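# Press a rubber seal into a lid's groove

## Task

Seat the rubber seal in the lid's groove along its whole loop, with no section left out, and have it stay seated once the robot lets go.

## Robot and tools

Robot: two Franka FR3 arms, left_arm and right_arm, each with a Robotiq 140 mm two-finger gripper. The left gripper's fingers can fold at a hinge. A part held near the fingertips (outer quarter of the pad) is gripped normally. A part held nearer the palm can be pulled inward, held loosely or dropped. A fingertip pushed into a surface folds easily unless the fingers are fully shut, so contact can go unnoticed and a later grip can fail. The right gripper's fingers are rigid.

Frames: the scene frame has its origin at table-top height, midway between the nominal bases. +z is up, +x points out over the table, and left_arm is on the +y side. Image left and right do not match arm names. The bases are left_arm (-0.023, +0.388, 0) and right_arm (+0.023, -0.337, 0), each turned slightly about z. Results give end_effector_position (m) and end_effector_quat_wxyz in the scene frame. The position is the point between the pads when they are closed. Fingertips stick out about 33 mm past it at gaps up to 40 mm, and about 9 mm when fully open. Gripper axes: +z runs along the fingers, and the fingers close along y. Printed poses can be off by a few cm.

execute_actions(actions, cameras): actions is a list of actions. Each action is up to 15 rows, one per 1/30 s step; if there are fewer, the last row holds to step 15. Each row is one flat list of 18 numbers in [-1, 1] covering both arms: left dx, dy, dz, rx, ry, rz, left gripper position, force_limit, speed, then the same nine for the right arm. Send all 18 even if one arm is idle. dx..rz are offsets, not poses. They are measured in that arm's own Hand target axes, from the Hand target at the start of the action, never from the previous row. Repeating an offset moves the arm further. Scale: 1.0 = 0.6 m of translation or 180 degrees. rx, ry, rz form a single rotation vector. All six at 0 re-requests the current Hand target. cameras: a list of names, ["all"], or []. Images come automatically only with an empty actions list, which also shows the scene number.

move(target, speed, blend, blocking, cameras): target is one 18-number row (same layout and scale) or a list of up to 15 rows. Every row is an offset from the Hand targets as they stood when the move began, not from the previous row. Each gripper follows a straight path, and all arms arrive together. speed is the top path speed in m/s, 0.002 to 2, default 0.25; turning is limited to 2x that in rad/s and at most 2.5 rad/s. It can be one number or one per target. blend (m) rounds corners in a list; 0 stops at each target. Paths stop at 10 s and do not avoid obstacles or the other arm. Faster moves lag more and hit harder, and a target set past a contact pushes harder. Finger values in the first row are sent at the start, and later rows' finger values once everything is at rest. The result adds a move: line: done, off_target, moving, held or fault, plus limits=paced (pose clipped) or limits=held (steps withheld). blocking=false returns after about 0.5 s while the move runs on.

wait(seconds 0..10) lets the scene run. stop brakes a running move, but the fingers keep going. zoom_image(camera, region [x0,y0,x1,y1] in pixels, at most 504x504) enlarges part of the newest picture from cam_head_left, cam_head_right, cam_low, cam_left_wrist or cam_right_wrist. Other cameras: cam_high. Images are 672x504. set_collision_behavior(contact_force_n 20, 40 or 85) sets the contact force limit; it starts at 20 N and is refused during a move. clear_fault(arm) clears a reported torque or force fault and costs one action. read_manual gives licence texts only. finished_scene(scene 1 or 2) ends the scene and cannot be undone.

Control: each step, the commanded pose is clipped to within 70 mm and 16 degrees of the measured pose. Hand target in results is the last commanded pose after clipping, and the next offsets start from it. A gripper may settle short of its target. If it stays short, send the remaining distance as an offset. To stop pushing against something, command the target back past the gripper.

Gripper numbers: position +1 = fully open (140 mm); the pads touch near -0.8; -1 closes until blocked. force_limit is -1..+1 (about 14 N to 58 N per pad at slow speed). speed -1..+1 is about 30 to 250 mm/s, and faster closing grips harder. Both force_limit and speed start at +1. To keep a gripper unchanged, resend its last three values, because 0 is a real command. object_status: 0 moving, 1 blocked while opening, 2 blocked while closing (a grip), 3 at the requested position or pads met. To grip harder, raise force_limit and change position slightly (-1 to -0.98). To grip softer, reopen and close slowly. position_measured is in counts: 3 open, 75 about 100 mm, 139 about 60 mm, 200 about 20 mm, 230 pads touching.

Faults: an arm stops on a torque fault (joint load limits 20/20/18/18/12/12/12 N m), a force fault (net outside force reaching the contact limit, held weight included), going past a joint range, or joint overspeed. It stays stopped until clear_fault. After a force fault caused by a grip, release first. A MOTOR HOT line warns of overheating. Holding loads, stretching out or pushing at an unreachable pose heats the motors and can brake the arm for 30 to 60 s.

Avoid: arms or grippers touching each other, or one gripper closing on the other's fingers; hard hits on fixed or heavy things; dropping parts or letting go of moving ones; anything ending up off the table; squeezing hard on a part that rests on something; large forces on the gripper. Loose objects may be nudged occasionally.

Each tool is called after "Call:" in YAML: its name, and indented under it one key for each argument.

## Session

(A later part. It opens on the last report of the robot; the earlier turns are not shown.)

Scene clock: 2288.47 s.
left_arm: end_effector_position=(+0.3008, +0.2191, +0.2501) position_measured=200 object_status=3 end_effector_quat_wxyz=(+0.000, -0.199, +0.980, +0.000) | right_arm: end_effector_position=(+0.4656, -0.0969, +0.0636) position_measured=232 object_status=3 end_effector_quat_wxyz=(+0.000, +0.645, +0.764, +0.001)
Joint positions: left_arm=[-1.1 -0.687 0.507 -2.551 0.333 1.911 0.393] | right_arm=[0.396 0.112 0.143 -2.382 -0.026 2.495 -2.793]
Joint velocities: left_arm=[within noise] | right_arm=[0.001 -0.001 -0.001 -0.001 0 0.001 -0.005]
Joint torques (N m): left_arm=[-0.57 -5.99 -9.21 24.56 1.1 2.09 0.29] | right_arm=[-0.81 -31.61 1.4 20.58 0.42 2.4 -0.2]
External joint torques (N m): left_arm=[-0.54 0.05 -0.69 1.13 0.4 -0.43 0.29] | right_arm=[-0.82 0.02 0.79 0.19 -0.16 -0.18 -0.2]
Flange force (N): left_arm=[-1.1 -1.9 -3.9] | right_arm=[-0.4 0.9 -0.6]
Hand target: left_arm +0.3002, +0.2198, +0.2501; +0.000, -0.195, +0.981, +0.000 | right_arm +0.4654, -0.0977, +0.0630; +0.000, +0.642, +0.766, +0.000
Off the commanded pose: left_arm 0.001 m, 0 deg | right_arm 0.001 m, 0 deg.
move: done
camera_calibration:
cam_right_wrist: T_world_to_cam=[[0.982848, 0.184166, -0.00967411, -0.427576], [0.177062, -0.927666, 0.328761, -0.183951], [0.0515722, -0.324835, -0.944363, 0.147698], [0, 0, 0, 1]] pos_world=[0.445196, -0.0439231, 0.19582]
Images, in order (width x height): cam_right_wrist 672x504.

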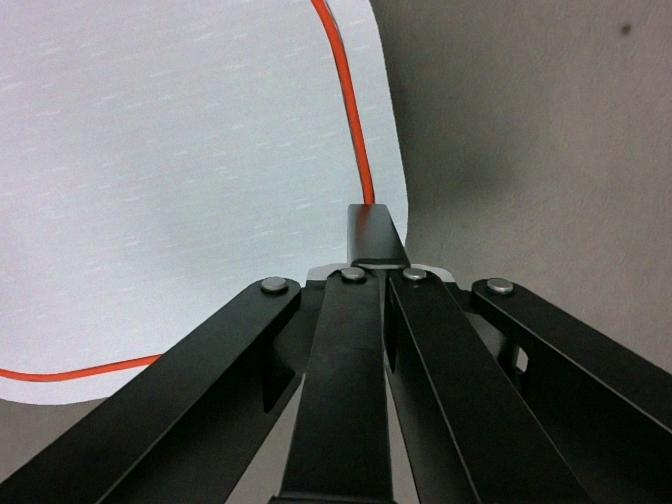

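Call:
move:
  target: [0,0,0,0,0,0,-0.56,-1,-1, 0,0.005,0.012,0,0,0,-1,-1,-0.5]
  speed: 0.03
  cameras: ["cam_right_wrist"]

Call:
zoom_image:
  camera: "cam_right_wrist"
  region: [280, 80, 420, 220]

Scene clock: 2304.20 s.
left_arm: end_effector_position=(+0.3008, +0.2191, +0.2501) position_measured=200 object_status=3 end_effector_quat_wxyz=(+0.000, -0.199, +0.980, +0.000) | right_arm: end_effector_position=(+0.4668, -0.0969, +0.0558) position_measured=232 object_status=3 end_effector_quat_wxyz=(-0.001, +0.644, +0.765, -0.001)
Joint positions: left_arm=[-1.1 -0.687 0.507 -2.551 0.333 1.911 0.393] | right_arm=[0.396 0.135 0.141 -2.374 -0.03 2.505 -2.795]
Joint velocities: left_arm=[within noise] | right_arm=[-0.001 0.001 0.001 0.001 -0.001 0.005 -0.003]
Joint torques (N m): left_arm=[-0.52 -6.03 -9.2 24.55 1.08 2.1 0.25] | right_arm=[-0.58 -32.25 0.99 20.55 0.21 2.84 -0.1]
External joint torques (N m): left_arm=[-0.58 0.06 -0.71 1.07 0.38 -0.42 0.25] | right_arm=[-0.61 -0.03 0.25 0.39 -0.36 0.28 -0.1]
Flange force (N): left_arm=[-0.9 -1.9 -3.8] | right_arm=[-0.3 1.2 0.6]
Hand target: left_arm +0.3002, +0.2198, +0.2501; +0.000, -0.195, +0.981, +0.000 | right_arm +0.4684, -0.0972, +0.0558; +0.000, +0.642, +0.766, +0.000
Off the commanded pose: left_arm 0.001 m, 0 deg | right_arm 0.002 m, 0 deg.
move: done
camera_calibration:
cam_right_wrist: T_world_to_cam=[[0.982237, 0.187025, -0.0152107, -0.427994], [0.181522, -0.926541, 0.329502, -0.183639], [0.0475318, -0.326411, -0.944032, 0.142071], [0, 0, 0, 1]] pos_world=[0.446974, -0.0437302, 0.18812]
Images, in order (width x height): cam_right_wrist 672x504.

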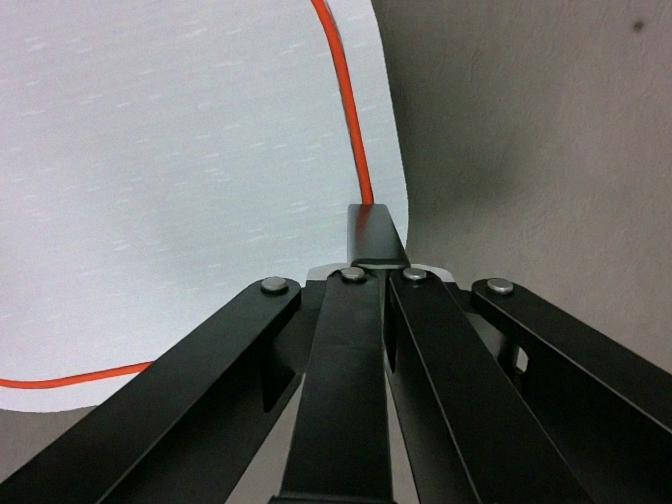

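Scaled by 3.600 from the camera's 672x504 image, which has a finer 960x720 frame.

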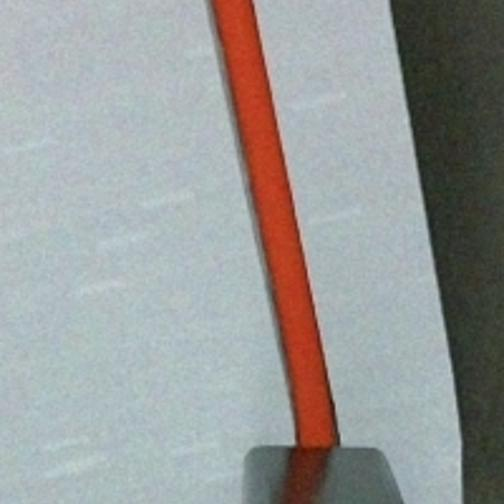

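Call:
move:
  target: [0,0,0,0,0,0,-0.56,-1,-1, 0,0.0025,0.0005,0,0,0,-1,-1,-0.5]
  speed: 0.03
  cameras: ["cam_right_wrist"]

Call:
zoom_image:
  camera: "cam_right_wrist"
  region: [280, 80, 420, 220]

Scene clock: 2311.90 s.
left_arm: end_effector_position=(+0.3008, +0.2191, +0.2501) position_measured=200 object_status=3 end_effector_quat_wxyz=(+0.000, -0.199, +0.980, +0.000) | right_arm: end_effector_position=(+0.4687, -0.0963, +0.0558) position_measured=232 object_status=3 end_effector_quat_wxyz=(-0.001, +0.644, +0.765, -0.001)
Joint positions: left_arm=[-1.1 -0.687 0.507 -2.551 0.333 1.911 0.393] | right_arm=[0.396 0.139 0.14 -2.37 -0.031 2.505 -2.795]
Joint torques (N m): left_arm=[-0.55 -6.03 -9.19 24.58 1.09 2.07 0.32] | right_arm=[-0.59 -32.22 1 20.54 0.16 2.7 -0.13]
External joint torques (N m): left_arm=[-0.57 0.01 -0.71 1.17 0.39 -0.44 0.32] | right_arm=[-0.69 0.14 0.17 0.39 -0.41 0.14 -0.13]
Flange force (N): left_arm=[-1.1 -1.9 -4.1] | right_arm=[-0.3 1.8 0.6]
Hand target: left_arm +0.3002, +0.2198, +0.2501; +0.000, -0.195, +0.981, +0.000 | right_arm +0.4699, -0.0969, +0.0555; +0.000, +0.642, +0.766, +0.000
Off the commanded pose: left_arm 0.001 m, 0 deg | right_arm 0.001 m, 0 deg.
move: done
camera_calibration:
cam_right_wrist: T_world_to_cam=[[0.982318, 0.186723, -0.0136015, -0.430116], [0.180736, -0.92685, 0.329065, -0.183029], [0.0488376, -0.325705, -0.944209, 0.141539], [0, 0, 0, 1]] pos_world=[0.448678, -0.0432282, 0.188021]
Images, in order (width x height): cam_right_wrist 672x504.

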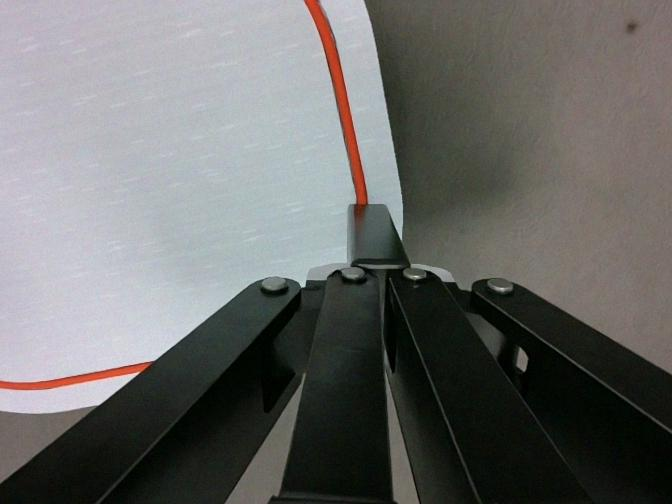

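Scaled by 3.600 from the camera's 672x504 image, which has a finer 960x720 frame.

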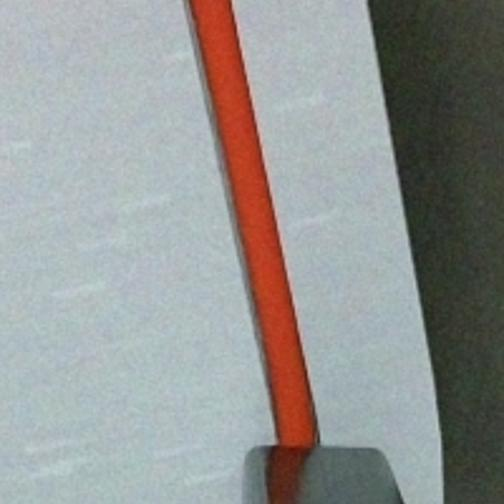

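Call:
move:
  target: [0,0,0,0,0,0,-0.56,-1,-1, 0,0,0.0142,0,0,0,-1,-1,-0.5]
  speed: 0.015
  cameras: ["cam_right_wrist"]

Call:
zoom_image:
  camera: "cam_right_wrist"
  region: [280, 80, 420, 220]

Scene clock: 2318.00 s.
left_arm: end_effector_position=(+0.3008, +0.2191, +0.2501) position_measured=200 object_status=3 end_effector_quat_wxyz=(+0.000, -0.199, +0.980, +0.000) | right_arm: end_effector_position=(+0.4699, -0.0964, +0.0501) position_measured=232 object_status=3 end_effector_quat_wxyz=(+0.000, +0.643, +0.766, +0.000)
Joint positions: left_arm=[-1.1 -0.687 0.507 -2.551 0.333 1.911 0.393] | right_arm=[0.396 0.153 0.139 -2.37 -0.035 2.52 -2.795]
Joint torques (N m): left_arm=[-0.54 -5.99 -9.24 24.55 1.1 2.09 0.26] | right_arm=[-0.9 -29.88 1.02 19.17 0.02 3.55 0.02]
External joint torques (N m): left_arm=[-0.54 0.12 -0.72 1.01 0.4 -0.45 0.26] | right_arm=[-0.94 2.83 0.19 -0.86 -0.53 0.97 0.02]
Flange force (N): left_arm=[-0.9 -1.9 -3.7] | right_arm=[0.2 3.0 9.1]
Hand target: left_arm +0.3002, +0.2198, +0.2501; +0.000, -0.195, +0.981, +0.000 | right_arm +0.4699, -0.0969, +0.0470; +0.000, +0.642, +0.766, +0.000
Off the commanded pose: left_arm 0.001 m, 0 deg | right_arm 0.003 m, 0 deg.
move: done
camera_calibration:
cam_right_wrist: T_world_to_cam=[[0.981904, 0.189004, -0.0119515, -0.43107], [0.182351, -0.926528, 0.329082, -0.182125], [0.0511245, -0.325306, -0.944226, 0.135072], [0, 0, 0, 1]] pos_world=[0.449574, -0.0433298, 0.18232]
Images, in order (width x height): cam_right_wrist 672x504.

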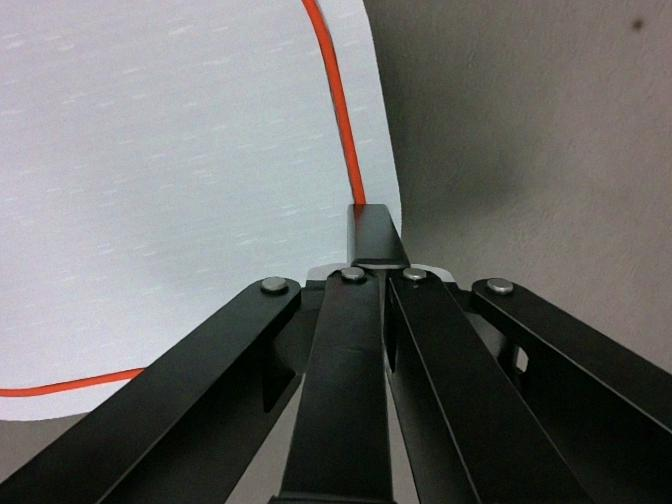

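Scaled by 3.600 from the camera's 672x504 image, which has a finer 960x720 frame.

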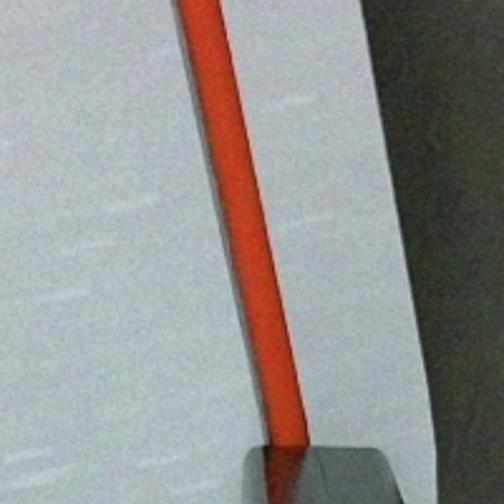

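Call:
move:
  target:
    - [0,0,0,0,0,0,-0.56,-1,-1, 0,0,-0.0217,0,0,0,-1,-1,-0.5]
    - [0,0,0,0,0,0,-0.56,-1,-1, 0.0372,-0.0066,-0.0217,0,0,-0.0222,-1,-1,-0.5]
  speed: 0.06
  cameras: ["cam_right_wrist"]

Call:
zoom_image:
  camera: "cam_right_wrist"
  region: [280, 80, 420, 220]

Scene clock: 2337.23 s.
left_arm: end_effector_position=(+0.3008, +0.2191, +0.2501) position_measured=200 object_status=3 end_effector_quat_wxyz=(+0.000, -0.199, +0.980, +0.000) | right_arm: end_effector_position=(+0.4626, -0.0756, +0.0606) position_measured=232 object_status=3 end_effector_quat_wxyz=(+0.000, +0.619, +0.785, +0.001)
Joint positions: left_arm=[-1.1 -0.687 0.507 -2.551 0.333 1.911 0.393] | right_arm=[0.412 0.139 0.166 -2.355 -0.037 2.494 -2.814]
Joint velocities: left_arm=[within noise] | right_arm=[0 0 -0.001 0.001 0 0 -0.005]
Joint torques (N m): left_arm=[-0.54 -6.03 -9.22 24.54 1.1 2.09 0.28] | right_arm=[-0.59 -32.41 1.89 20.62 0.16 2.4 -0.06]
External joint torques (N m): left_arm=[-0.49 0.06 -0.65 1.07 0.4 -0.44 0.28] | right_arm=[-0.55 -0.04 1.09 0.25 -0.42 -0.18 -0.06]
Flange force (N): left_arm=[-1.1 -1.7 -3.8] | right_arm=[0.4 0.9 -0.6]
Hand target: left_arm +0.3002, +0.2198, +0.2501; +0.000, -0.195, +0.981, +0.000 | right_arm +0.4621, -0.0756, +0.0600; +0.000, +0.615, +0.788, +0.000
Off the commanded pose: left_arm 0.001 m, 0 deg | right_arm 0.001 m, 1 deg.
move: done
camera_calibration:
cam_right_wrist: T_world_to_cam=[[0.968317, 0.249531, -0.00981404, -0.41694], [0.238837, -0.913909, 0.328218, -0.190196], [0.0729315, -0.320163, -0.944551, 0.142383], [0, 0, 0, 1]] pos_world=[0.438772, -0.0241967, 0.192822]
Images, in order (width x height): cam_right_wrist 672x504.

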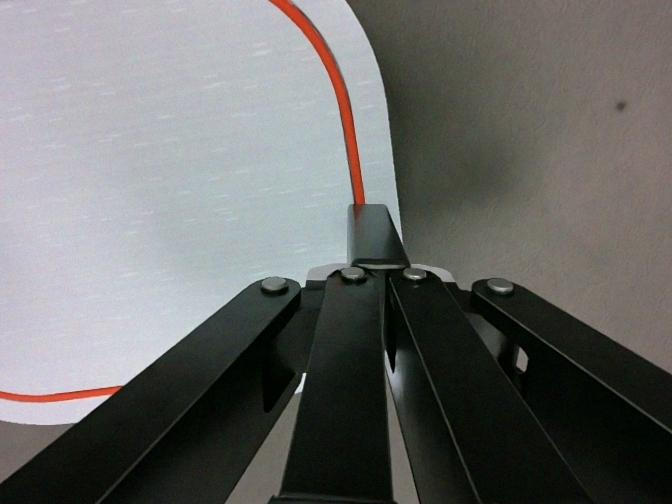

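Scaled by 3.600 from the camera's 672x504 image, which has a finer 960x720 frame.

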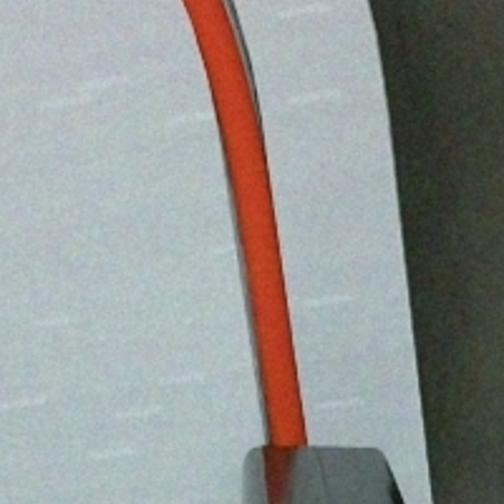

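Call:
move:
  target: [0,0,0,0,0,0,-0.56,-1,-1, 0,0,0.022,0,0,0,-1,-1,-0.5]
  speed: 0.015
  cameras: ["cam_right_wrist"]

Call:
zoom_image:
  camera: "cam_right_wrist"
  region: [240, 0, 420, 220]

Scene clock: 2344.60 s.
left_arm: end_effector_position=(+0.3008, +0.2191, +0.2501) position_measured=200 object_status=3 end_effector_quat_wxyz=(+0.000, -0.199, +0.980, +0.000) | right_arm: end_effector_position=(+0.4622, -0.0755, +0.0502) position_measured=232 object_status=3 end_effector_quat_wxyz=(+0.000, +0.616, +0.788, +0.000)
Joint positions: left_arm=[-1.1 -0.687 0.507 -2.551 0.333 1.911 0.393] | right_arm=[0.412 0.162 0.166 -2.356 -0.045 2.515 -2.816]
Joint torques (N m): left_arm=[-0.53 -6.01 -9.24 24.55 1.08 2.07 0.31] | right_arm=[-0.51 -29.95 1.06 18.96 -0.01 3.81 0.13]
External joint torques (N m): left_arm=[-0.52 0.16 -0.7 1.01 0.38 -0.46 0.31] | right_arm=[-0.5 2.89 0.09 -1.13 -0.58 1.24 0.13]
Flange force (N): left_arm=[-1.1 -1.9 -3.7] | right_arm=[0.5 1.9 10.0]
Hand target: left_arm +0.3002, +0.2198, +0.2501; +0.000, -0.195, +0.981, +0.000 | right_arm +0.4621, -0.0756, +0.0468; +0.000, +0.615, +0.788, +0.000
Off the commanded pose: left_arm 0.001 m, 0 deg | right_arm 0.003 m, 0 deg.
move: done
camera_calibration:
cam_right_wrist: T_world_to_cam=[[0.96605, 0.258037, -0.0128262, -0.414848], [0.247724, -0.911059, 0.329552, -0.190464], [0.0733511, -0.321541, -0.94405, 0.132378], [0, 0, 0, 1]] pos_world=[0.438237, -0.0239125, 0.182419]
Images, in order (width x height): cam_right_wrist 672x504.

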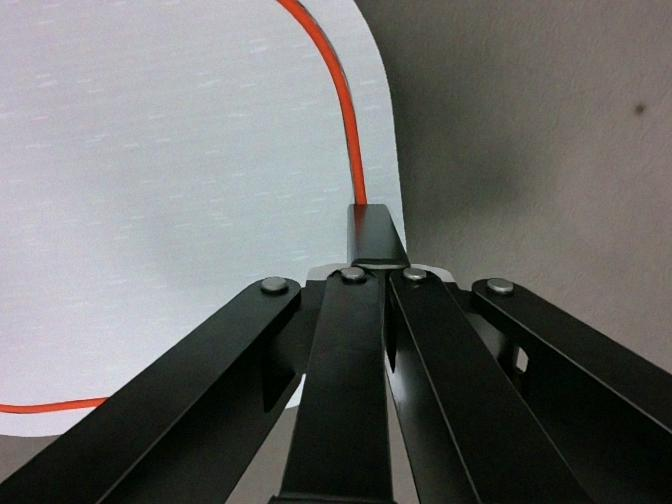

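Scaled by 2.291 from the camera's 672x504 image, which has a finer 960x720 frame.

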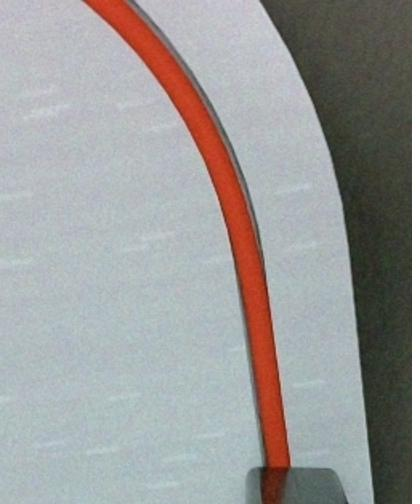

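Call:
move:
  target:
    - [0,0,0,0,0,0,-0.56,-1,-1, 0,0,-0.022,0,0,0,-1,-1,-0.5]
    - [0,0,0,0,0,0,-0.56,-1,-1, 0.0364,-0.0046,-0.022,0,0,-0.0167,-1,-1,-0.5]
  speed: 0.06
  cameras: ["cam_right_wrist"]

Call:
zoom_image:
  camera: "cam_right_wrist"
  region: [280, 80, 420, 220]

Scene clock: 2354.93 s.
left_arm: end_effector_position=(+0.3008, +0.2191, +0.2501) position_measured=200 object_status=3 end_effector_quat_wxyz=(+0.000, -0.199, +0.980, +0.000) | right_arm: end_effector_position=(+0.4547, -0.0550, +0.0606) position_measured=232 object_status=3 end_effector_quat_wxyz=(+0.000, +0.598, +0.802, +0.001)
Joint positions: left_arm=[-1.1 -0.687 0.507 -2.551 0.333 1.911 0.393] | right_arm=[0.429 0.15 0.19 -2.341 -0.045 2.49 -2.819]
Joint torques (N m): left_arm=[-0.57 -6.05 -9.21 24.52 1.1 2.09 0.25] | right_arm=[-0.59 -32.6 1.91 20.51 0.19 2.43 -0.27]
External joint torques (N m): left_arm=[-0.56 0 -0.7 1.06 0.4 -0.44 0.25] | right_arm=[-0.61 0.03 0.88 0.15 -0.39 -0.13 -0.27]
Flange force (N): left_arm=[-0.8 -1.6 -3.8] | right_arm=[-0.3 0.7 -0.4]
Hand target: left_arm +0.3002, +0.2198, +0.2501; +0.000, -0.195, +0.981, +0.000 | right_arm +0.4541, -0.0551, +0.0599; +0.000, +0.594, +0.804, +0.000
Off the commanded pose: left_arm 0.001 m, 0 deg | right_arm 0.001 m, 1 deg.
move: done
camera_calibration:
cam_right_wrist: T_world_to_cam=[[0.953602, 0.300917, -0.00957164, -0.404894], [0.287274, -0.899933, 0.328016, -0.190699], [0.0900917, -0.315546, -0.944624, 0.14201], [0, 0, 0, 1]] pos_world=[0.428097, -0.00496639, 0.192823]
Images, in order (width x height): cam_right_wrist 672x504.

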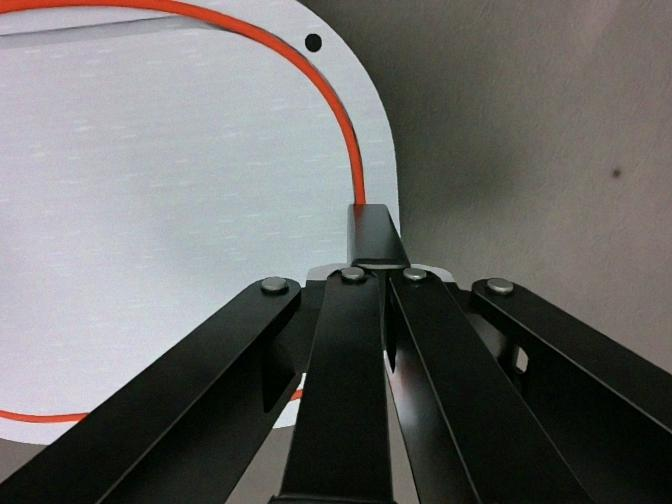

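Scaled by 3.600 from the camera's 672x504 image, which has a finer 960x720 frame.

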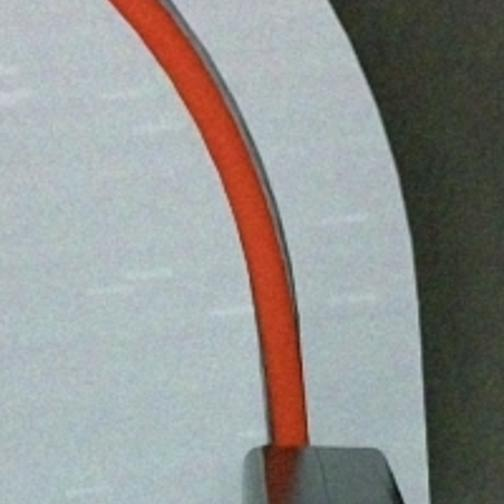

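Call:
move:
  target: [0,0,0,0,0,0,-0.56,-1,-1, 0,-0.0008,0.022,0,0,0,-1,-1,-0.5]
  speed: 0.015
  cameras: ["cam_right_wrist"]

Call:
zoom_image:
  camera: "cam_right_wrist"
  region: [240, 0, 420, 220]

Scene clock: 2364.73 s.
left_arm: end_effector_position=(+0.3008, +0.2191, +0.2501) position_measured=200 object_status=3 end_effector_quat_wxyz=(+0.000, -0.199, +0.980, +0.000) | right_arm: end_effector_position=(+0.4536, -0.0552, +0.0502) position_measured=232 object_status=3 end_effector_quat_wxyz=(+0.000, +0.594, +0.804, -0.001)
Joint positions: left_arm=[-1.1 -0.687 0.507 -2.551 0.333 1.911 0.393] | right_arm=[0.43 0.172 0.19 -2.343 -0.055 2.51 -2.82]
Joint torques (N m): left_arm=[-0.57 -6.04 -9.23 24.57 1.08 2.09 0.29] | right_arm=[-0.79 -30.03 1.28 18.83 -0.02 3.92 0.22]
External joint torques (N m): left_arm=[-0.53 -0.06 -0.7 1.15 0.38 -0.43 0.29] | right_arm=[-0.65 3.13 0.24 -1.37 -0.6 1.34 0.22]
Flange force (N): left_arm=[-0.9 -1.6 -4.1] | right_arm=[0.5 1.6 10.8]
Hand target: left_arm +0.3002, +0.2198, +0.2501; +0.000, -0.195, +0.981, +0.000 | right_arm +0.4536, -0.0553, +0.0467; +0.000, +0.594, +0.804, +0.000
Off the commanded pose: left_arm 0.001 m, 0 deg | right_arm 0.003 m, 0 deg.
move: done
camera_calibration:
cam_right_wrist: T_world_to_cam=[[0.950851, 0.309359, -0.0133982, -0.402085], [0.296278, -0.896362, 0.329781, -0.191156], [0.090011, -0.317542, -0.943963, 0.132172], [0, 0, 0, 1]] pos_world=[0.427061, -0.00498579, 0.182418]
Images, in order (width x height): cam_right_wrist 672x504.

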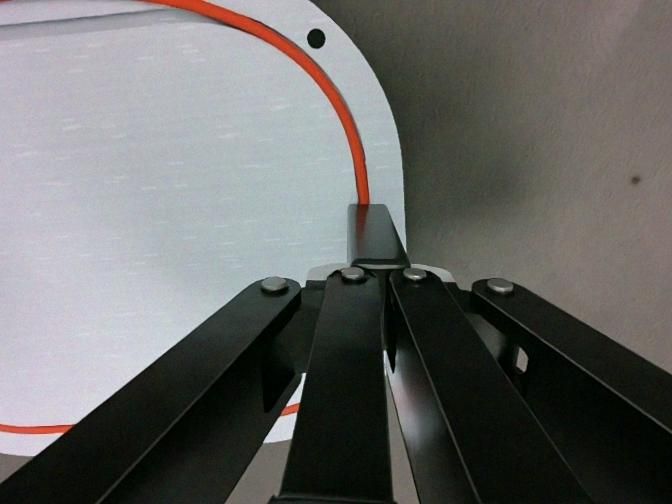

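Scaled by 2.291 from the camera's 672x504 image, which has a finer 960x720 frame.

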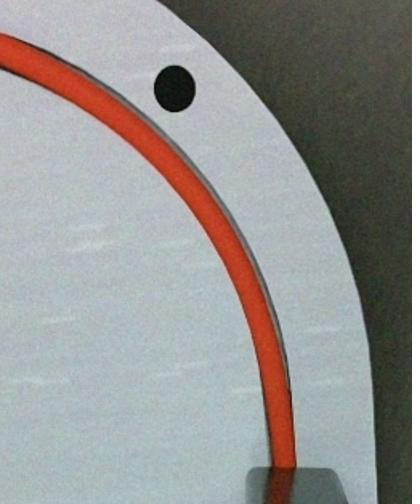

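Call:
move:
  target:
    - [0,0,0,0,0,0,-0.56,-1,-1, 0,0,-0.09,0,0,0,-1,-1,-0.5]
    - [0,0,0,0,0,0,-0.56,-1,-1, 0.0366,-0.0047,-0.09,0,0,0.9739,-1,-1,-0.5]
  speed: [0.08, 0.3]
  cameras: ["cam_right_wrist", "cam_left_wrist"]

Scene clock: 2398.97 s.
left_arm: end_effector_position=(+0.3008, +0.2191, +0.2501) position_measured=200 object_status=3 end_effector_quat_wxyz=(+0.000, -0.199, +0.980, +0.000) | right_arm: end_effector_position=(+0.4448, -0.0347, +0.1013) position_measured=232 object_status=3 end_effector_quat_wxyz=(-0.001, +0.829, -0.560, +0.000)
Joint positions: left_arm=[-1.1 -0.687 0.507 -2.551 0.333 1.911 0.393] | right_arm=[0.716 0.077 -0.051 -2.307 0.008 2.386 0.233]
Joint velocities: left_arm=[within noise] | right_arm=[0.001 -0.001 0 -0.001 0 0.002 0.007]
Joint torques (N m): left_arm=[-0.53 -6.03 -9.22 24.56 1.09 2.09 0.3] | right_arm=[-0.34 -32.28 0.37 22.06 0.11 2.4 0.32]
External joint torques (N m): left_arm=[-0.51 0.03 -0.69 1.08 0.39 -0.44 0.3] | right_arm=[-0.33 0 0.43 0.33 -0.4 -0.17 0.32]
Flange force (N): left_arm=[-1.0 -1.7 -3.9] | right_arm=[-1.0 -1.0 -0.7]
Hand target: left_arm +0.3002, +0.2198, +0.2501; +0.000, -0.195, +0.981, +0.000 | right_arm +0.4445, -0.0350, +0.1007; +0.000, +0.828, -0.561, +0.000
Off the commanded pose: left_arm 0.001 m, 0 deg | right_arm 0.001 m, 0 deg.
move: done
camera_calibration:
cam_left_wrist: T_world_to_cam=[[-0.371996, 0.928206, 0.00728314, -0.0846368], [0.872275, 0.346876, 0.344694, -0.422925], [0.31742, 0.134578, -0.938687, 0.254548], [0, 0, 0, 1]] pos_world=[0.256624, 0.191006, 0.385337]
cam_right_wrist: T_world_to_cam=[[-0.921134, -0.388997, -0.0138983, 0.40918], [-0.371276, 0.867328, 0.331506, 0.170911], [-0.1169, 0.310522, -0.943351, 0.30146], [0, 0, 0, 1]] pos_world=[0.475606, -0.0826761, 0.233412]
Images, in order (width x height): cam_left_wrist 672x504, cam_right_wrist 672x504.

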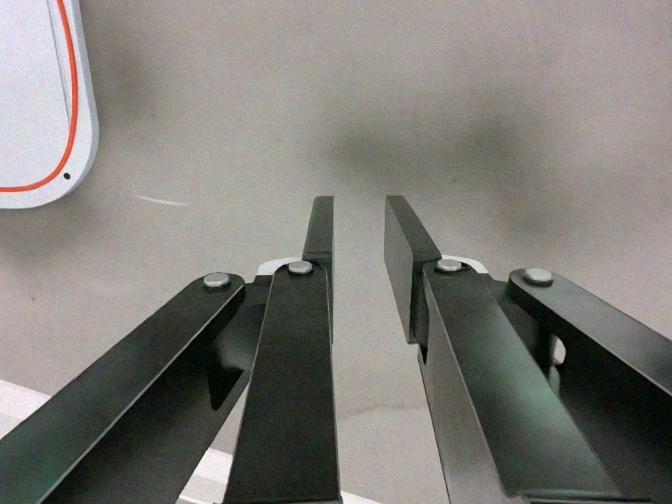

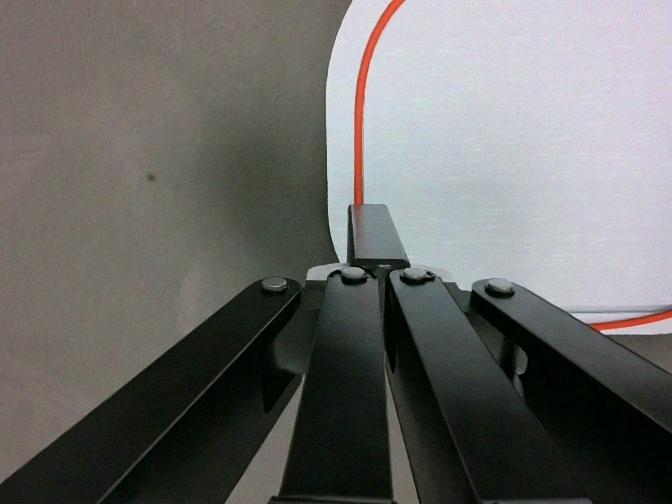

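Call:
zoom_image:
  camera: "cam_right_wrist"
  region: [310, 0, 450, 220]

Scaled by 2.291 from the camera's 672x504 image, which has a finer 960x720 frame.

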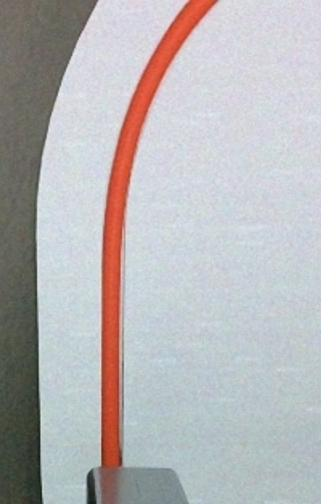

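Call:
move:
  target:
    - [0,0,0,0,0,0,-0.56,-1,-1, 0,0,0.0678,0,0,0,-1,-1,-0.5]
    - [0,0,0,0,0,0,-0.56,-1,-1, 0,0,0.0898,0,0,0,-1,-1,-0.5]
  speed: [0.08, 0.015]
  cameras: ["cam_right_wrist"]

Call:
zoom_image:
  camera: "cam_right_wrist"
  region: [310, 80, 450, 220]

Scene clock: 2415.93 s.
left_arm: end_effector_position=(+0.3008, +0.2191, +0.2501) position_measured=200 object_status=3 end_effector_quat_wxyz=(+0.000, -0.199, +0.980, +0.000) | right_arm: end_effector_position=(+0.4451, -0.0354, +0.0502) position_measured=232 object_status=3 end_effector_quat_wxyz=(+0.001, +0.828, -0.561, +0.001)
Joint positions: left_arm=[-1.1 -0.687 0.507 -2.551 0.333 1.911 0.393] | right_arm=[0.716 0.179 -0.05 -2.33 0.01 2.507 0.235]
Joint torques (N m): left_arm=[-0.56 -6.03 -9.21 24.56 1.09 2.08 0.27] | right_arm=[-0.42 -31.62 1.17 19.12 0.72 3.71 -0.08]
External joint torques (N m): left_arm=[-0.56 0.03 -0.68 1.08 0.39 -0.44 0.27] | right_arm=[-0.4 2.48 1.3 -1.06 0.28 1.14 -0.08]
Flange force (N): left_arm=[-0.9 -1.8 -3.9] | right_arm=[-0.5 -1.0 8.5]
Hand target: left_arm +0.3002, +0.2198, +0.2501; +0.000, -0.195, +0.981, +0.000 | right_arm +0.4445, -0.0351, +0.0468; +0.000, +0.828, -0.561, +0.000
Off the commanded pose: left_arm 0.001 m, 0 deg | right_arm 0.003 m, 0 deg.
move: done
camera_calibration:
cam_right_wrist: T_world_to_cam=[[-0.92205, -0.386884, -0.0120538, 0.408879], [-0.369305, 0.869974, 0.326739, 0.188103], [-0.115924, 0.305721, -0.945038, 0.252964], [0, 0, 0, 1]] pos_world=[0.475799, -0.0827924, 0.182529]
Images, in order (width x height): cam_right_wrist 672x504.

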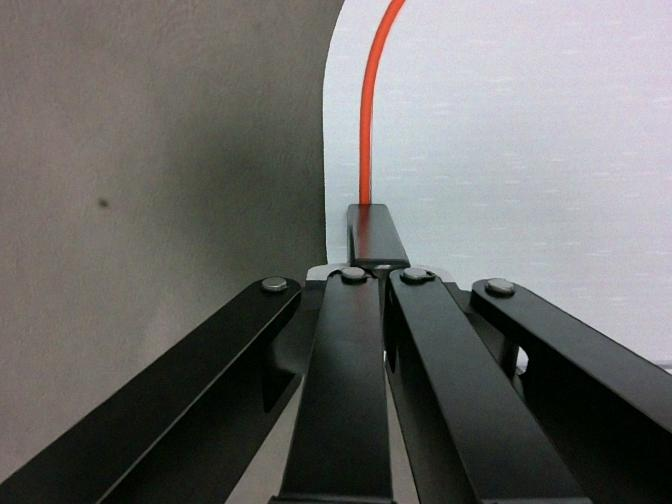

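Scaled by 3.600 from the camera's 672x504 image, which has a finer 960x720 frame.

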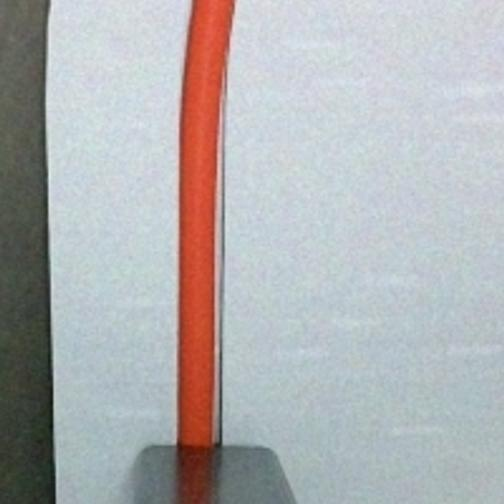

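Call:
move:
  target:
    - [0,0,0,0,0,0,-0.56,-1,-1, 0,0,-0.0253,0,0,0,-1,-1,-0.5]
    - [0,0,0,0,0,0,-0.56,-1,-1, -0.0357,0.0018,-0.0253,0,0,-0.0939,-1,-1,-0.5]
  speed: 0.06
  cameras: ["cam_right_wrist"]

Call:
zoom_image:
  camera: "cam_right_wrist"
  region: [310, 80, 450, 220]

Scene clock: 2460.03 s.
left_arm: end_effector_position=(+0.3008, +0.2191, +0.2501) position_measured=200 object_status=3 end_effector_quat_wxyz=(+0.000, -0.199, +0.980, +0.000) | right_arm: end_effector_position=(+0.4355, -0.0148, +0.0626) position_measured=232 object_status=3 end_effector_quat_wxyz=(-0.001, +0.900, -0.437, +0.000)
Joint positions: left_arm=[-1.1 -0.687 0.507 -2.551 0.333 1.911 0.393] | right_arm=[0.702 0.162 0.004 -2.312 0 2.477 -0.004]
Joint velocities: left_arm=[within noise] | right_arm=[0 0 0 0 0.001 0.001 -0.006]
Joint torques (N m): left_arm=[-0.52 -6.02 -9.21 24.58 1.11 2.09 0.28] | right_arm=[-0.96 -34.08 1.17 20.9 0.2 2.43 -0.21]
External joint torques (N m): left_arm=[-0.51 0.04 -0.69 1.09 0.41 -0.44 0.28] | right_arm=[-1.01 0.13 0.97 0.11 -0.26 -0.19 -0.21]
Flange force (N): left_arm=[-1.0 -1.7 -3.9] | right_arm=[0.8 -0.9 -0.2]
Hand target: left_arm +0.3002, +0.2198, +0.2501; +0.000, -0.195, +0.981, +0.000 | right_arm +0.4355, -0.0156, +0.0620; +0.000, +0.901, -0.433, +0.000
Off the commanded pose: left_arm 0.001 m, 0 deg | right_arm 0.001 m, 0 deg.
move: done
camera_calibration:
cam_right_wrist: T_world_to_cam=[[-0.775051, -0.631736, -0.0143714, 0.340688], [-0.600103, 0.728737, 0.329878, 0.260775], [-0.197923, 0.264296, -0.943914, 0.292342], [0, 0, 0, 1]] pos_world=[0.478403, -0.0520766, 0.194818]
Images, in order (width x height): cam_right_wrist 672x504.

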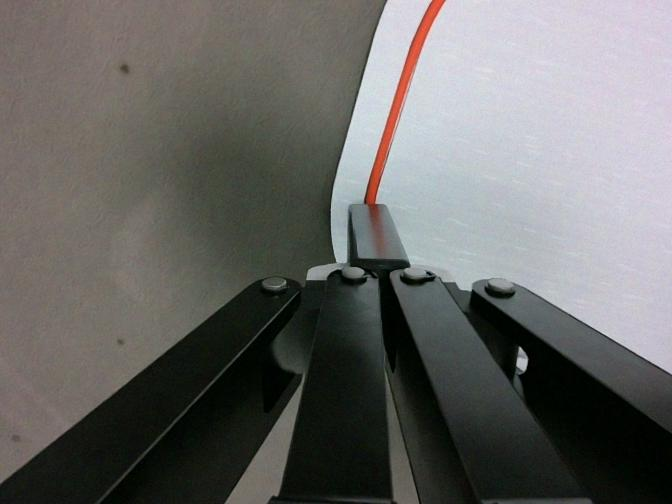

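Scaled by 3.600 from the camera's 672x504 image, which has a finer 960x720 frame.

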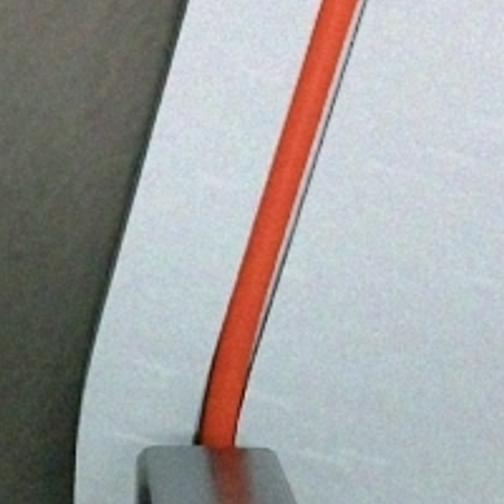

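Call:
move:
  target: [0,0,0,0,0,0,-0.56,-1,-1, 0,0,0.0253,0,0,0,-1,-1,-0.5]
  speed: 0.015
  cameras: ["cam_right_wrist"]

Call:
zoom_image:
  camera: "cam_right_wrist"
  region: [310, 80, 450, 220]

Scene clock: 2468.40 s.
left_arm: end_effector_position=(+0.3008, +0.2191, +0.2501) position_measured=200 object_status=3 end_effector_quat_wxyz=(+0.000, -0.199, +0.980, +0.000) | right_arm: end_effector_position=(+0.4362, -0.0142, +0.0502) position_measured=232 object_status=3 end_effector_quat_wxyz=(-0.001, +0.900, -0.436, +0.000)
Joint positions: left_arm=[-1.1 -0.687 0.507 -2.551 0.333 1.911 0.393] | right_arm=[0.702 0.19 0.004 -2.314 0 2.506 -0.006]
Joint torques (N m): left_arm=[-0.55 -6.03 -9.16 24.53 1.1 2.08 0.26] | right_arm=[-0.75 -32.41 0.64 19.18 0.24 3.2 -0.16]
External joint torques (N m): left_arm=[-0.55 0.08 -0.64 1.03 0.4 -0.45 0.26] | right_arm=[-0.82 2.28 0.38 -1.15 -0.21 0.59 -0.16]
Flange force (N): left_arm=[-1.0 -1.8 -3.7] | right_arm=[1.0 -0.7 6.5]
Hand target: left_arm +0.3002, +0.2198, +0.2501; +0.000, -0.195, +0.981, +0.000 | right_arm +0.4355, -0.0156, +0.0468; +0.000, +0.901, -0.433, +0.000
Off the commanded pose: left_arm 0.001 m, 0 deg | right_arm 0.004 m, 0 deg.
move: off_target (right_arm)
camera_calibration:
cam_right_wrist: T_world_to_cam=[[-0.773742, -0.633336, -0.014484, 0.34075], [-0.601602, 0.727425, 0.330044, 0.265468], [-0.198492, 0.264082, -0.943855, 0.280867], [0, 0, 0, 1]] pos_world=[0.479108, -0.0514709, 0.182417]
Images, in order (width x height): cam_right_wrist 672x504.

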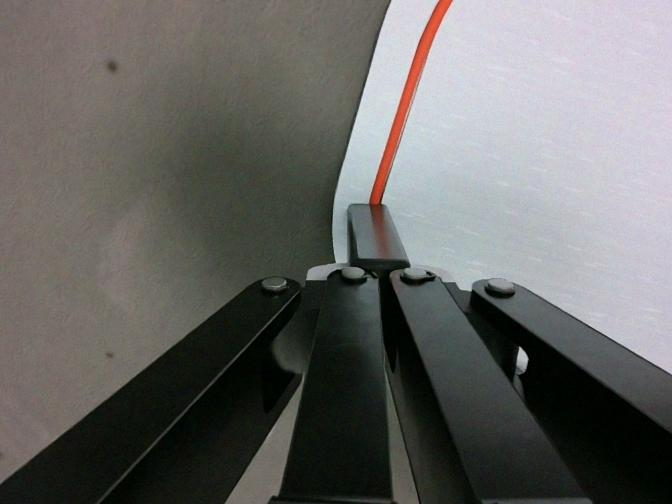

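Scaled by 3.600 from the camera's 672x504 image, which has a finer 960x720 frame.

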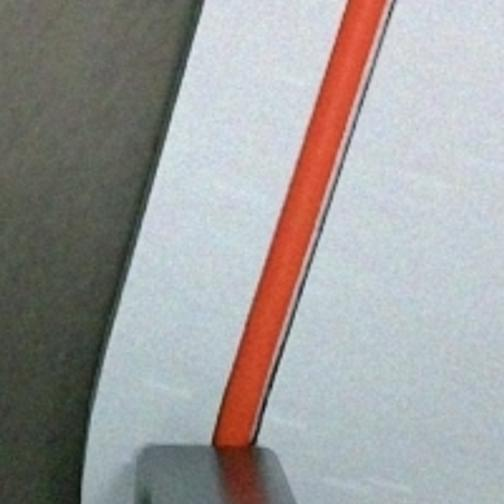

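Call:
move:
  target: [0,0,0,0,0,0,-0.56,-1,-1, 0,0.0015,0.0012,0,0,0,-1,-1,-0.5]
  speed: 0.015
  cameras: []

Scene clock: 2475.70 s.
left_arm: end_effector_position=(+0.3008, +0.2191, +0.2501) position_measured=200 object_status=3 end_effector_quat_wxyz=(+0.000, -0.199, +0.980, +0.000) | right_arm: end_effector_position=(+0.4362, -0.0142, +0.0501) position_measured=232 object_status=3 end_effector_quat_wxyz=(-0.002, +0.900, -0.436, +0.001)
Joint positions: left_arm=[-1.1 -0.687 0.507 -2.551 0.333 1.911 0.393] | right_arm=[0.702 0.189 0.004 -2.315 0 2.508 -0.006]
Joint torques (N m): left_arm=[-0.52 -6.04 -9.21 24.55 1.08 2.09 0.27] | right_arm=[-0.86 -31.77 0.6 18.19 0.24 3.28 -0.16]
External joint torques (N m): left_arm=[-0.44 -0.03 -0.64 1.17 0.39 -0.43 0.27] | right_arm=[-0.83 2.74 0.45 -2.07 -0.21 0.68 -0.16]
Flange force (N): left_arm=[-1.1 -1.6 -4.0] | right_arm=[1.0 1.6 8.0]
Hand target: left_arm +0.3002, +0.2198, +0.2501; +0.000, -0.195, +0.981, +0.000 | right_arm +0.4348, -0.0162, +0.0461; +0.000, +0.901, -0.433, +0.000
Off the commanded pose: left_arm 0.001 m, 0 deg | right_arm 0.005 m, 0 deg.
move: off_target (right_arm)
No camera images: "cameras" was empty.

Call:
move:
  target:
    - [0,0,0,0,0,0,-0.56,-1,-1, 0,0,-0.0265,0,0,0,-1,-1,-0.5]
    - [0,0,0,0,0,0,-0.56,-1,-1, -0.0358,0.0051,-0.0265,0,0,-0.1189,-1,-1,-0.5]
  speed: 0.06
  cameras: ["cam_right_wrist"]

Call:
zoom_image:
  camera: "cam_right_wrist"
  region: [310, 80, 450, 220]

Scene clock: 2490.73 s.
left_arm: end_effector_position=(+0.3008, +0.2191, +0.2501) position_measured=200 object_status=3 end_effector_quat_wxyz=(+0.000, -0.199, +0.980, +0.000) | right_arm: end_effector_position=(+0.4190, -0.0005, +0.0619) position_measured=232 object_status=3 end_effector_quat_wxyz=(+0.000, +0.965, -0.262, +0.000)
Joint positions: left_arm=[-1.1 -0.687 0.507 -2.551 0.333 1.911 0.393] | right_arm=[0.678 0.156 0.069 -2.322 -0.017 2.478 -0.324]
Joint velocities: left_arm=[within noise] | right_arm=[0 0.001 -0.001 0 -0.001 0 -0.007]
Joint torques (N m): left_arm=[-0.51 -6.03 -9.2 24.59 1.1 2.08 0.26] | right_arm=[-0.91 -34.86 1.52 19.95 0.24 2.67 -0.12]
External joint torques (N m): left_arm=[-0.51 0.1 -0.68 1.09 0.4 -0.45 0.26] | right_arm=[-1 -1.1 0.97 -0.67 -0.23 0.04 -0.12]
Flange force (N): left_arm=[-1.1 -1.9 -3.9] | right_arm=[-1.1 5.1 -2.0]
Hand target: left_arm +0.3002, +0.2198, +0.2501; +0.000, -0.195, +0.981, +0.000 | right_arm +0.4190, -0.0013, +0.0620; +0.000, +0.966, -0.258, +0.000
Off the commanded pose: left_arm 0.001 m, 0 deg | right_arm 0.001 m, 0 deg.
move: done
camera_calibration:
cam_right_wrist: T_world_to_cam=[[-0.490894, -0.871139, -0.0118197, 0.217546], [-0.824288, 0.460015, 0.330053, 0.334475], [-0.282085, 0.171764, -0.943889, 0.319889], [0, 0, 0, 1]] pos_world=[0.472732, -0.0192964, 0.194116]
Images, in order (width x height): cam_right_wrist 672x504.

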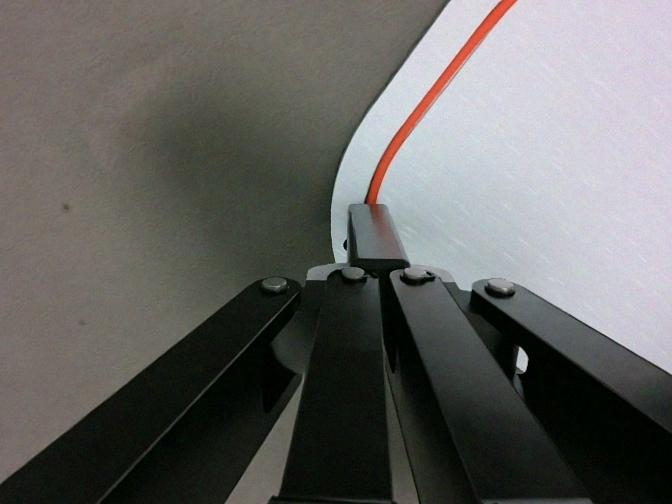

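Scaled by 3.600 from the camera's 672x504 image, which has a finer 960x720 frame.

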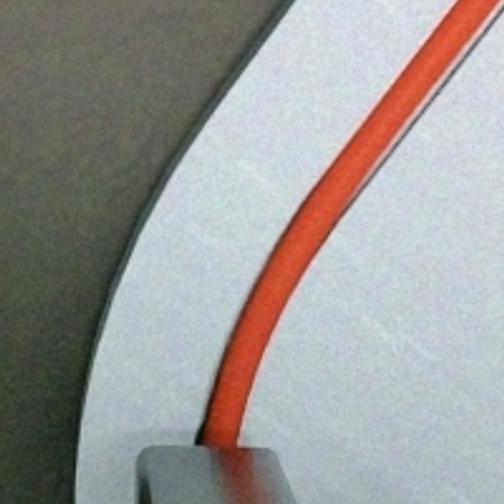

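Call:
execute_actions:
  actions:
    - [[0,0,0,0,0,0,-0.56,-1,-1,0,0,0,0,0,0,-1,-1,-0.5]]
  cameras: ["cam_high", "cam_left_wrist"]

Scene clock: 2497.10 s.
left_arm: end_effector_position=(+0.3008, +0.2191, +0.2501) position_measured=200 object_status=3 end_effector_quat_wxyz=(+0.000, -0.199, +0.980, +0.000) | right_arm: end_effector_position=(+0.4190, -0.0005, +0.0619) position_measured=232 object_status=3 end_effector_quat_wxyz=(+0.000, +0.965, -0.261, +0.000)
Joint positions: left_arm=[-1.1 -0.687 0.507 -2.551 0.333 1.911 0.393] | right_arm=[0.678 0.156 0.069 -2.323 -0.017 2.478 -0.327]
Joint torques (N m): left_arm=[-0.52 -6.06 -9.21 24.54 1.08 2.08 0.28] | right_arm=[-0.59 -34.83 1.09 19.9 0.35 2.65 -0.19]
External joint torques (N m): left_arm=[-0.51 -0.07 -0.7 1.11 0.38 -0.43 0.28] | right_arm=[-0.68 -1.12 0.53 -0.72 -0.12 0.02 -0.19]
Flange force (N): left_arm=[-0.8 -1.5 -4.0] | right_arm=[-1.1 5.3 -2.0]
Hand target: left_arm +0.3002, +0.2198, +0.2501; +0.000, -0.195, +0.981, +0.000 | right_arm +0.4190, -0.0013, +0.0620; +0.000, +0.966, -0.258, +0.000
Off the commanded pose: left_arm 0.001 m, 0 deg | right_arm 0.001 m, 0 deg.
camera_calibration:
cam_left_wrist: T_world_to_cam=[[-0.371996, 0.928206, 0.00728314, -0.0846368], [0.872275, 0.346876, 0.344694, -0.422925], [0.31742, 0.134578, -0.938687, 0.254548], [0, 0, 0, 1]] pos_world=[0.256624, 0.191006, 0.385337]
Images, in order (width x height): cam_high 672x504, cam_left_wrist 672x504.

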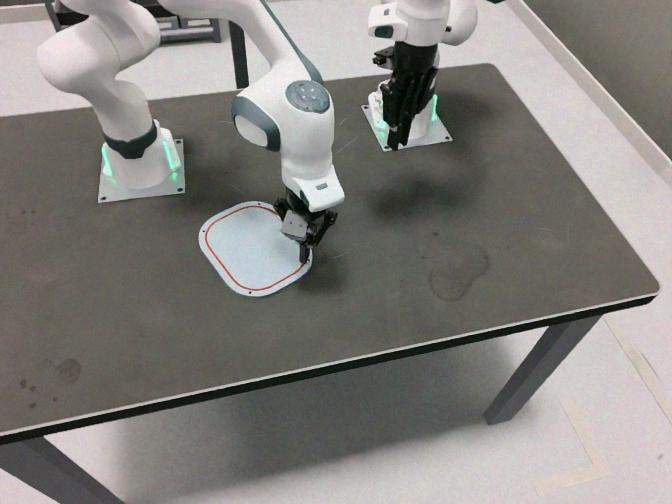

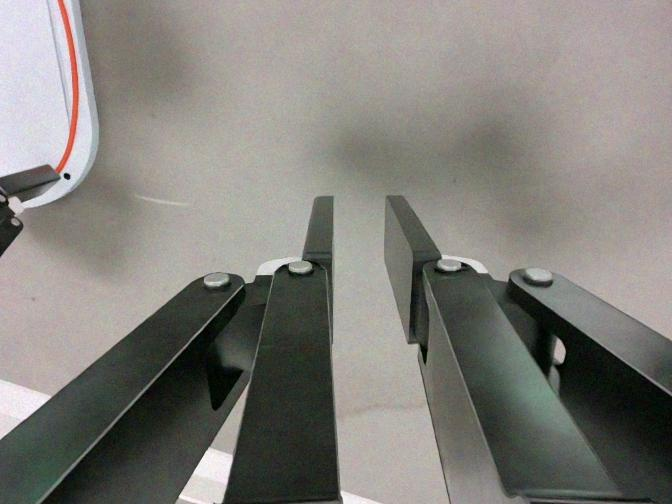

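Call:
move:
  target: [0,0,0,0,0,0,-0.56,-1,-1, 0,0.001,0.0258,0,0,0,-1,-1,-0.5]
  speed: 0.015
  cameras: ["cam_right_wrist"]

Call:
zoom_image:
  camera: "cam_right_wrist"
  region: [310, 80, 450, 220]

Scene clock: 2504.33 s.
left_arm: end_effector_position=(+0.3008, +0.2191, +0.2501) position_measured=200 object_status=3 end_effector_quat_wxyz=(+0.000, -0.199, +0.980, +0.000) | right_arm: end_effector_position=(+0.4190, +0.0000, +0.0502) position_measured=232 object_status=3 end_effector_quat_wxyz=(-0.001, +0.966, -0.260, +0.000)
Joint positions: left_arm=[-1.1 -0.687 0.507 -2.551 0.333 1.911 0.393] | right_arm=[0.678 0.18 0.069 -2.328 -0.019 2.51 -0.327]
Joint torques (N m): left_arm=[-0.51 -6.04 -9.25 24.53 1.09 2.08 0.29] | right_arm=[-1.29 -31.71 0.37 18.78 -0.15 3.39 -0.05]
External joint torques (N m): left_arm=[-0.53 0 -0.75 1.06 0.39 -0.45 0.29] | right_arm=[-1.36 2.36 -0.23 -1.44 -0.6 0.76 -0.05]
Flange force (N): left_arm=[-0.8 -1.6 -3.9] | right_arm=[1.6 0.8 7.4]
Hand target: left_arm +0.3002, +0.2198, +0.2501; +0.000, -0.195, +0.981, +0.000 | right_arm +0.4187, -0.0018, +0.0465; +0.000, +0.966, -0.258, +0.000
Off the commanded pose: left_arm 0.001 m, 0 deg | right_arm 0.004 m, 0 deg.
move: off_target (right_arm)
camera_calibration:
cam_right_wrist: T_world_to_cam=[[-0.487535, -0.87298, -0.0146677, 0.216624], [-0.826531, 0.45605, 0.329948, 0.339073], [-0.281349, 0.172984, -0.943885, 0.308424], [0, 0, 0, 1]] pos_world=[0.47264, -0.0188785, 0.182418]
Images, in order (width x height): cam_right_wrist 672x504.

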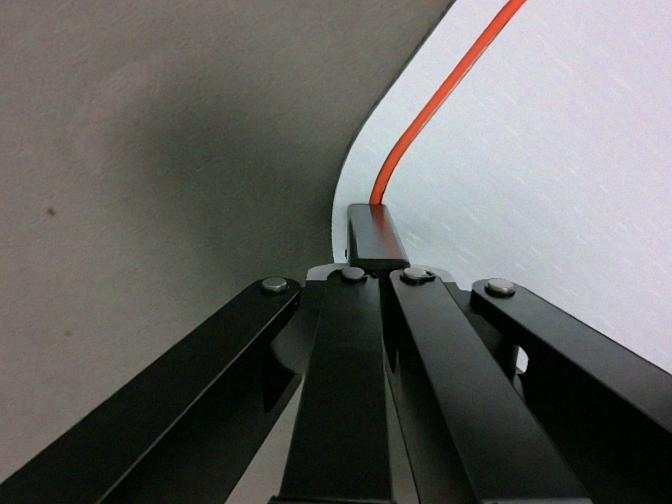

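Scaled by 3.600 from the camera's 672x504 image, which has a finer 960x720 frame.

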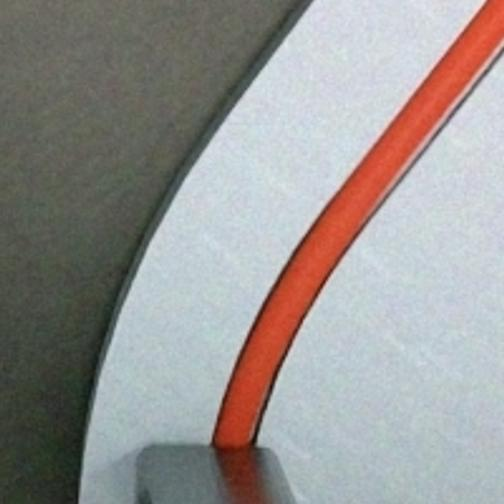

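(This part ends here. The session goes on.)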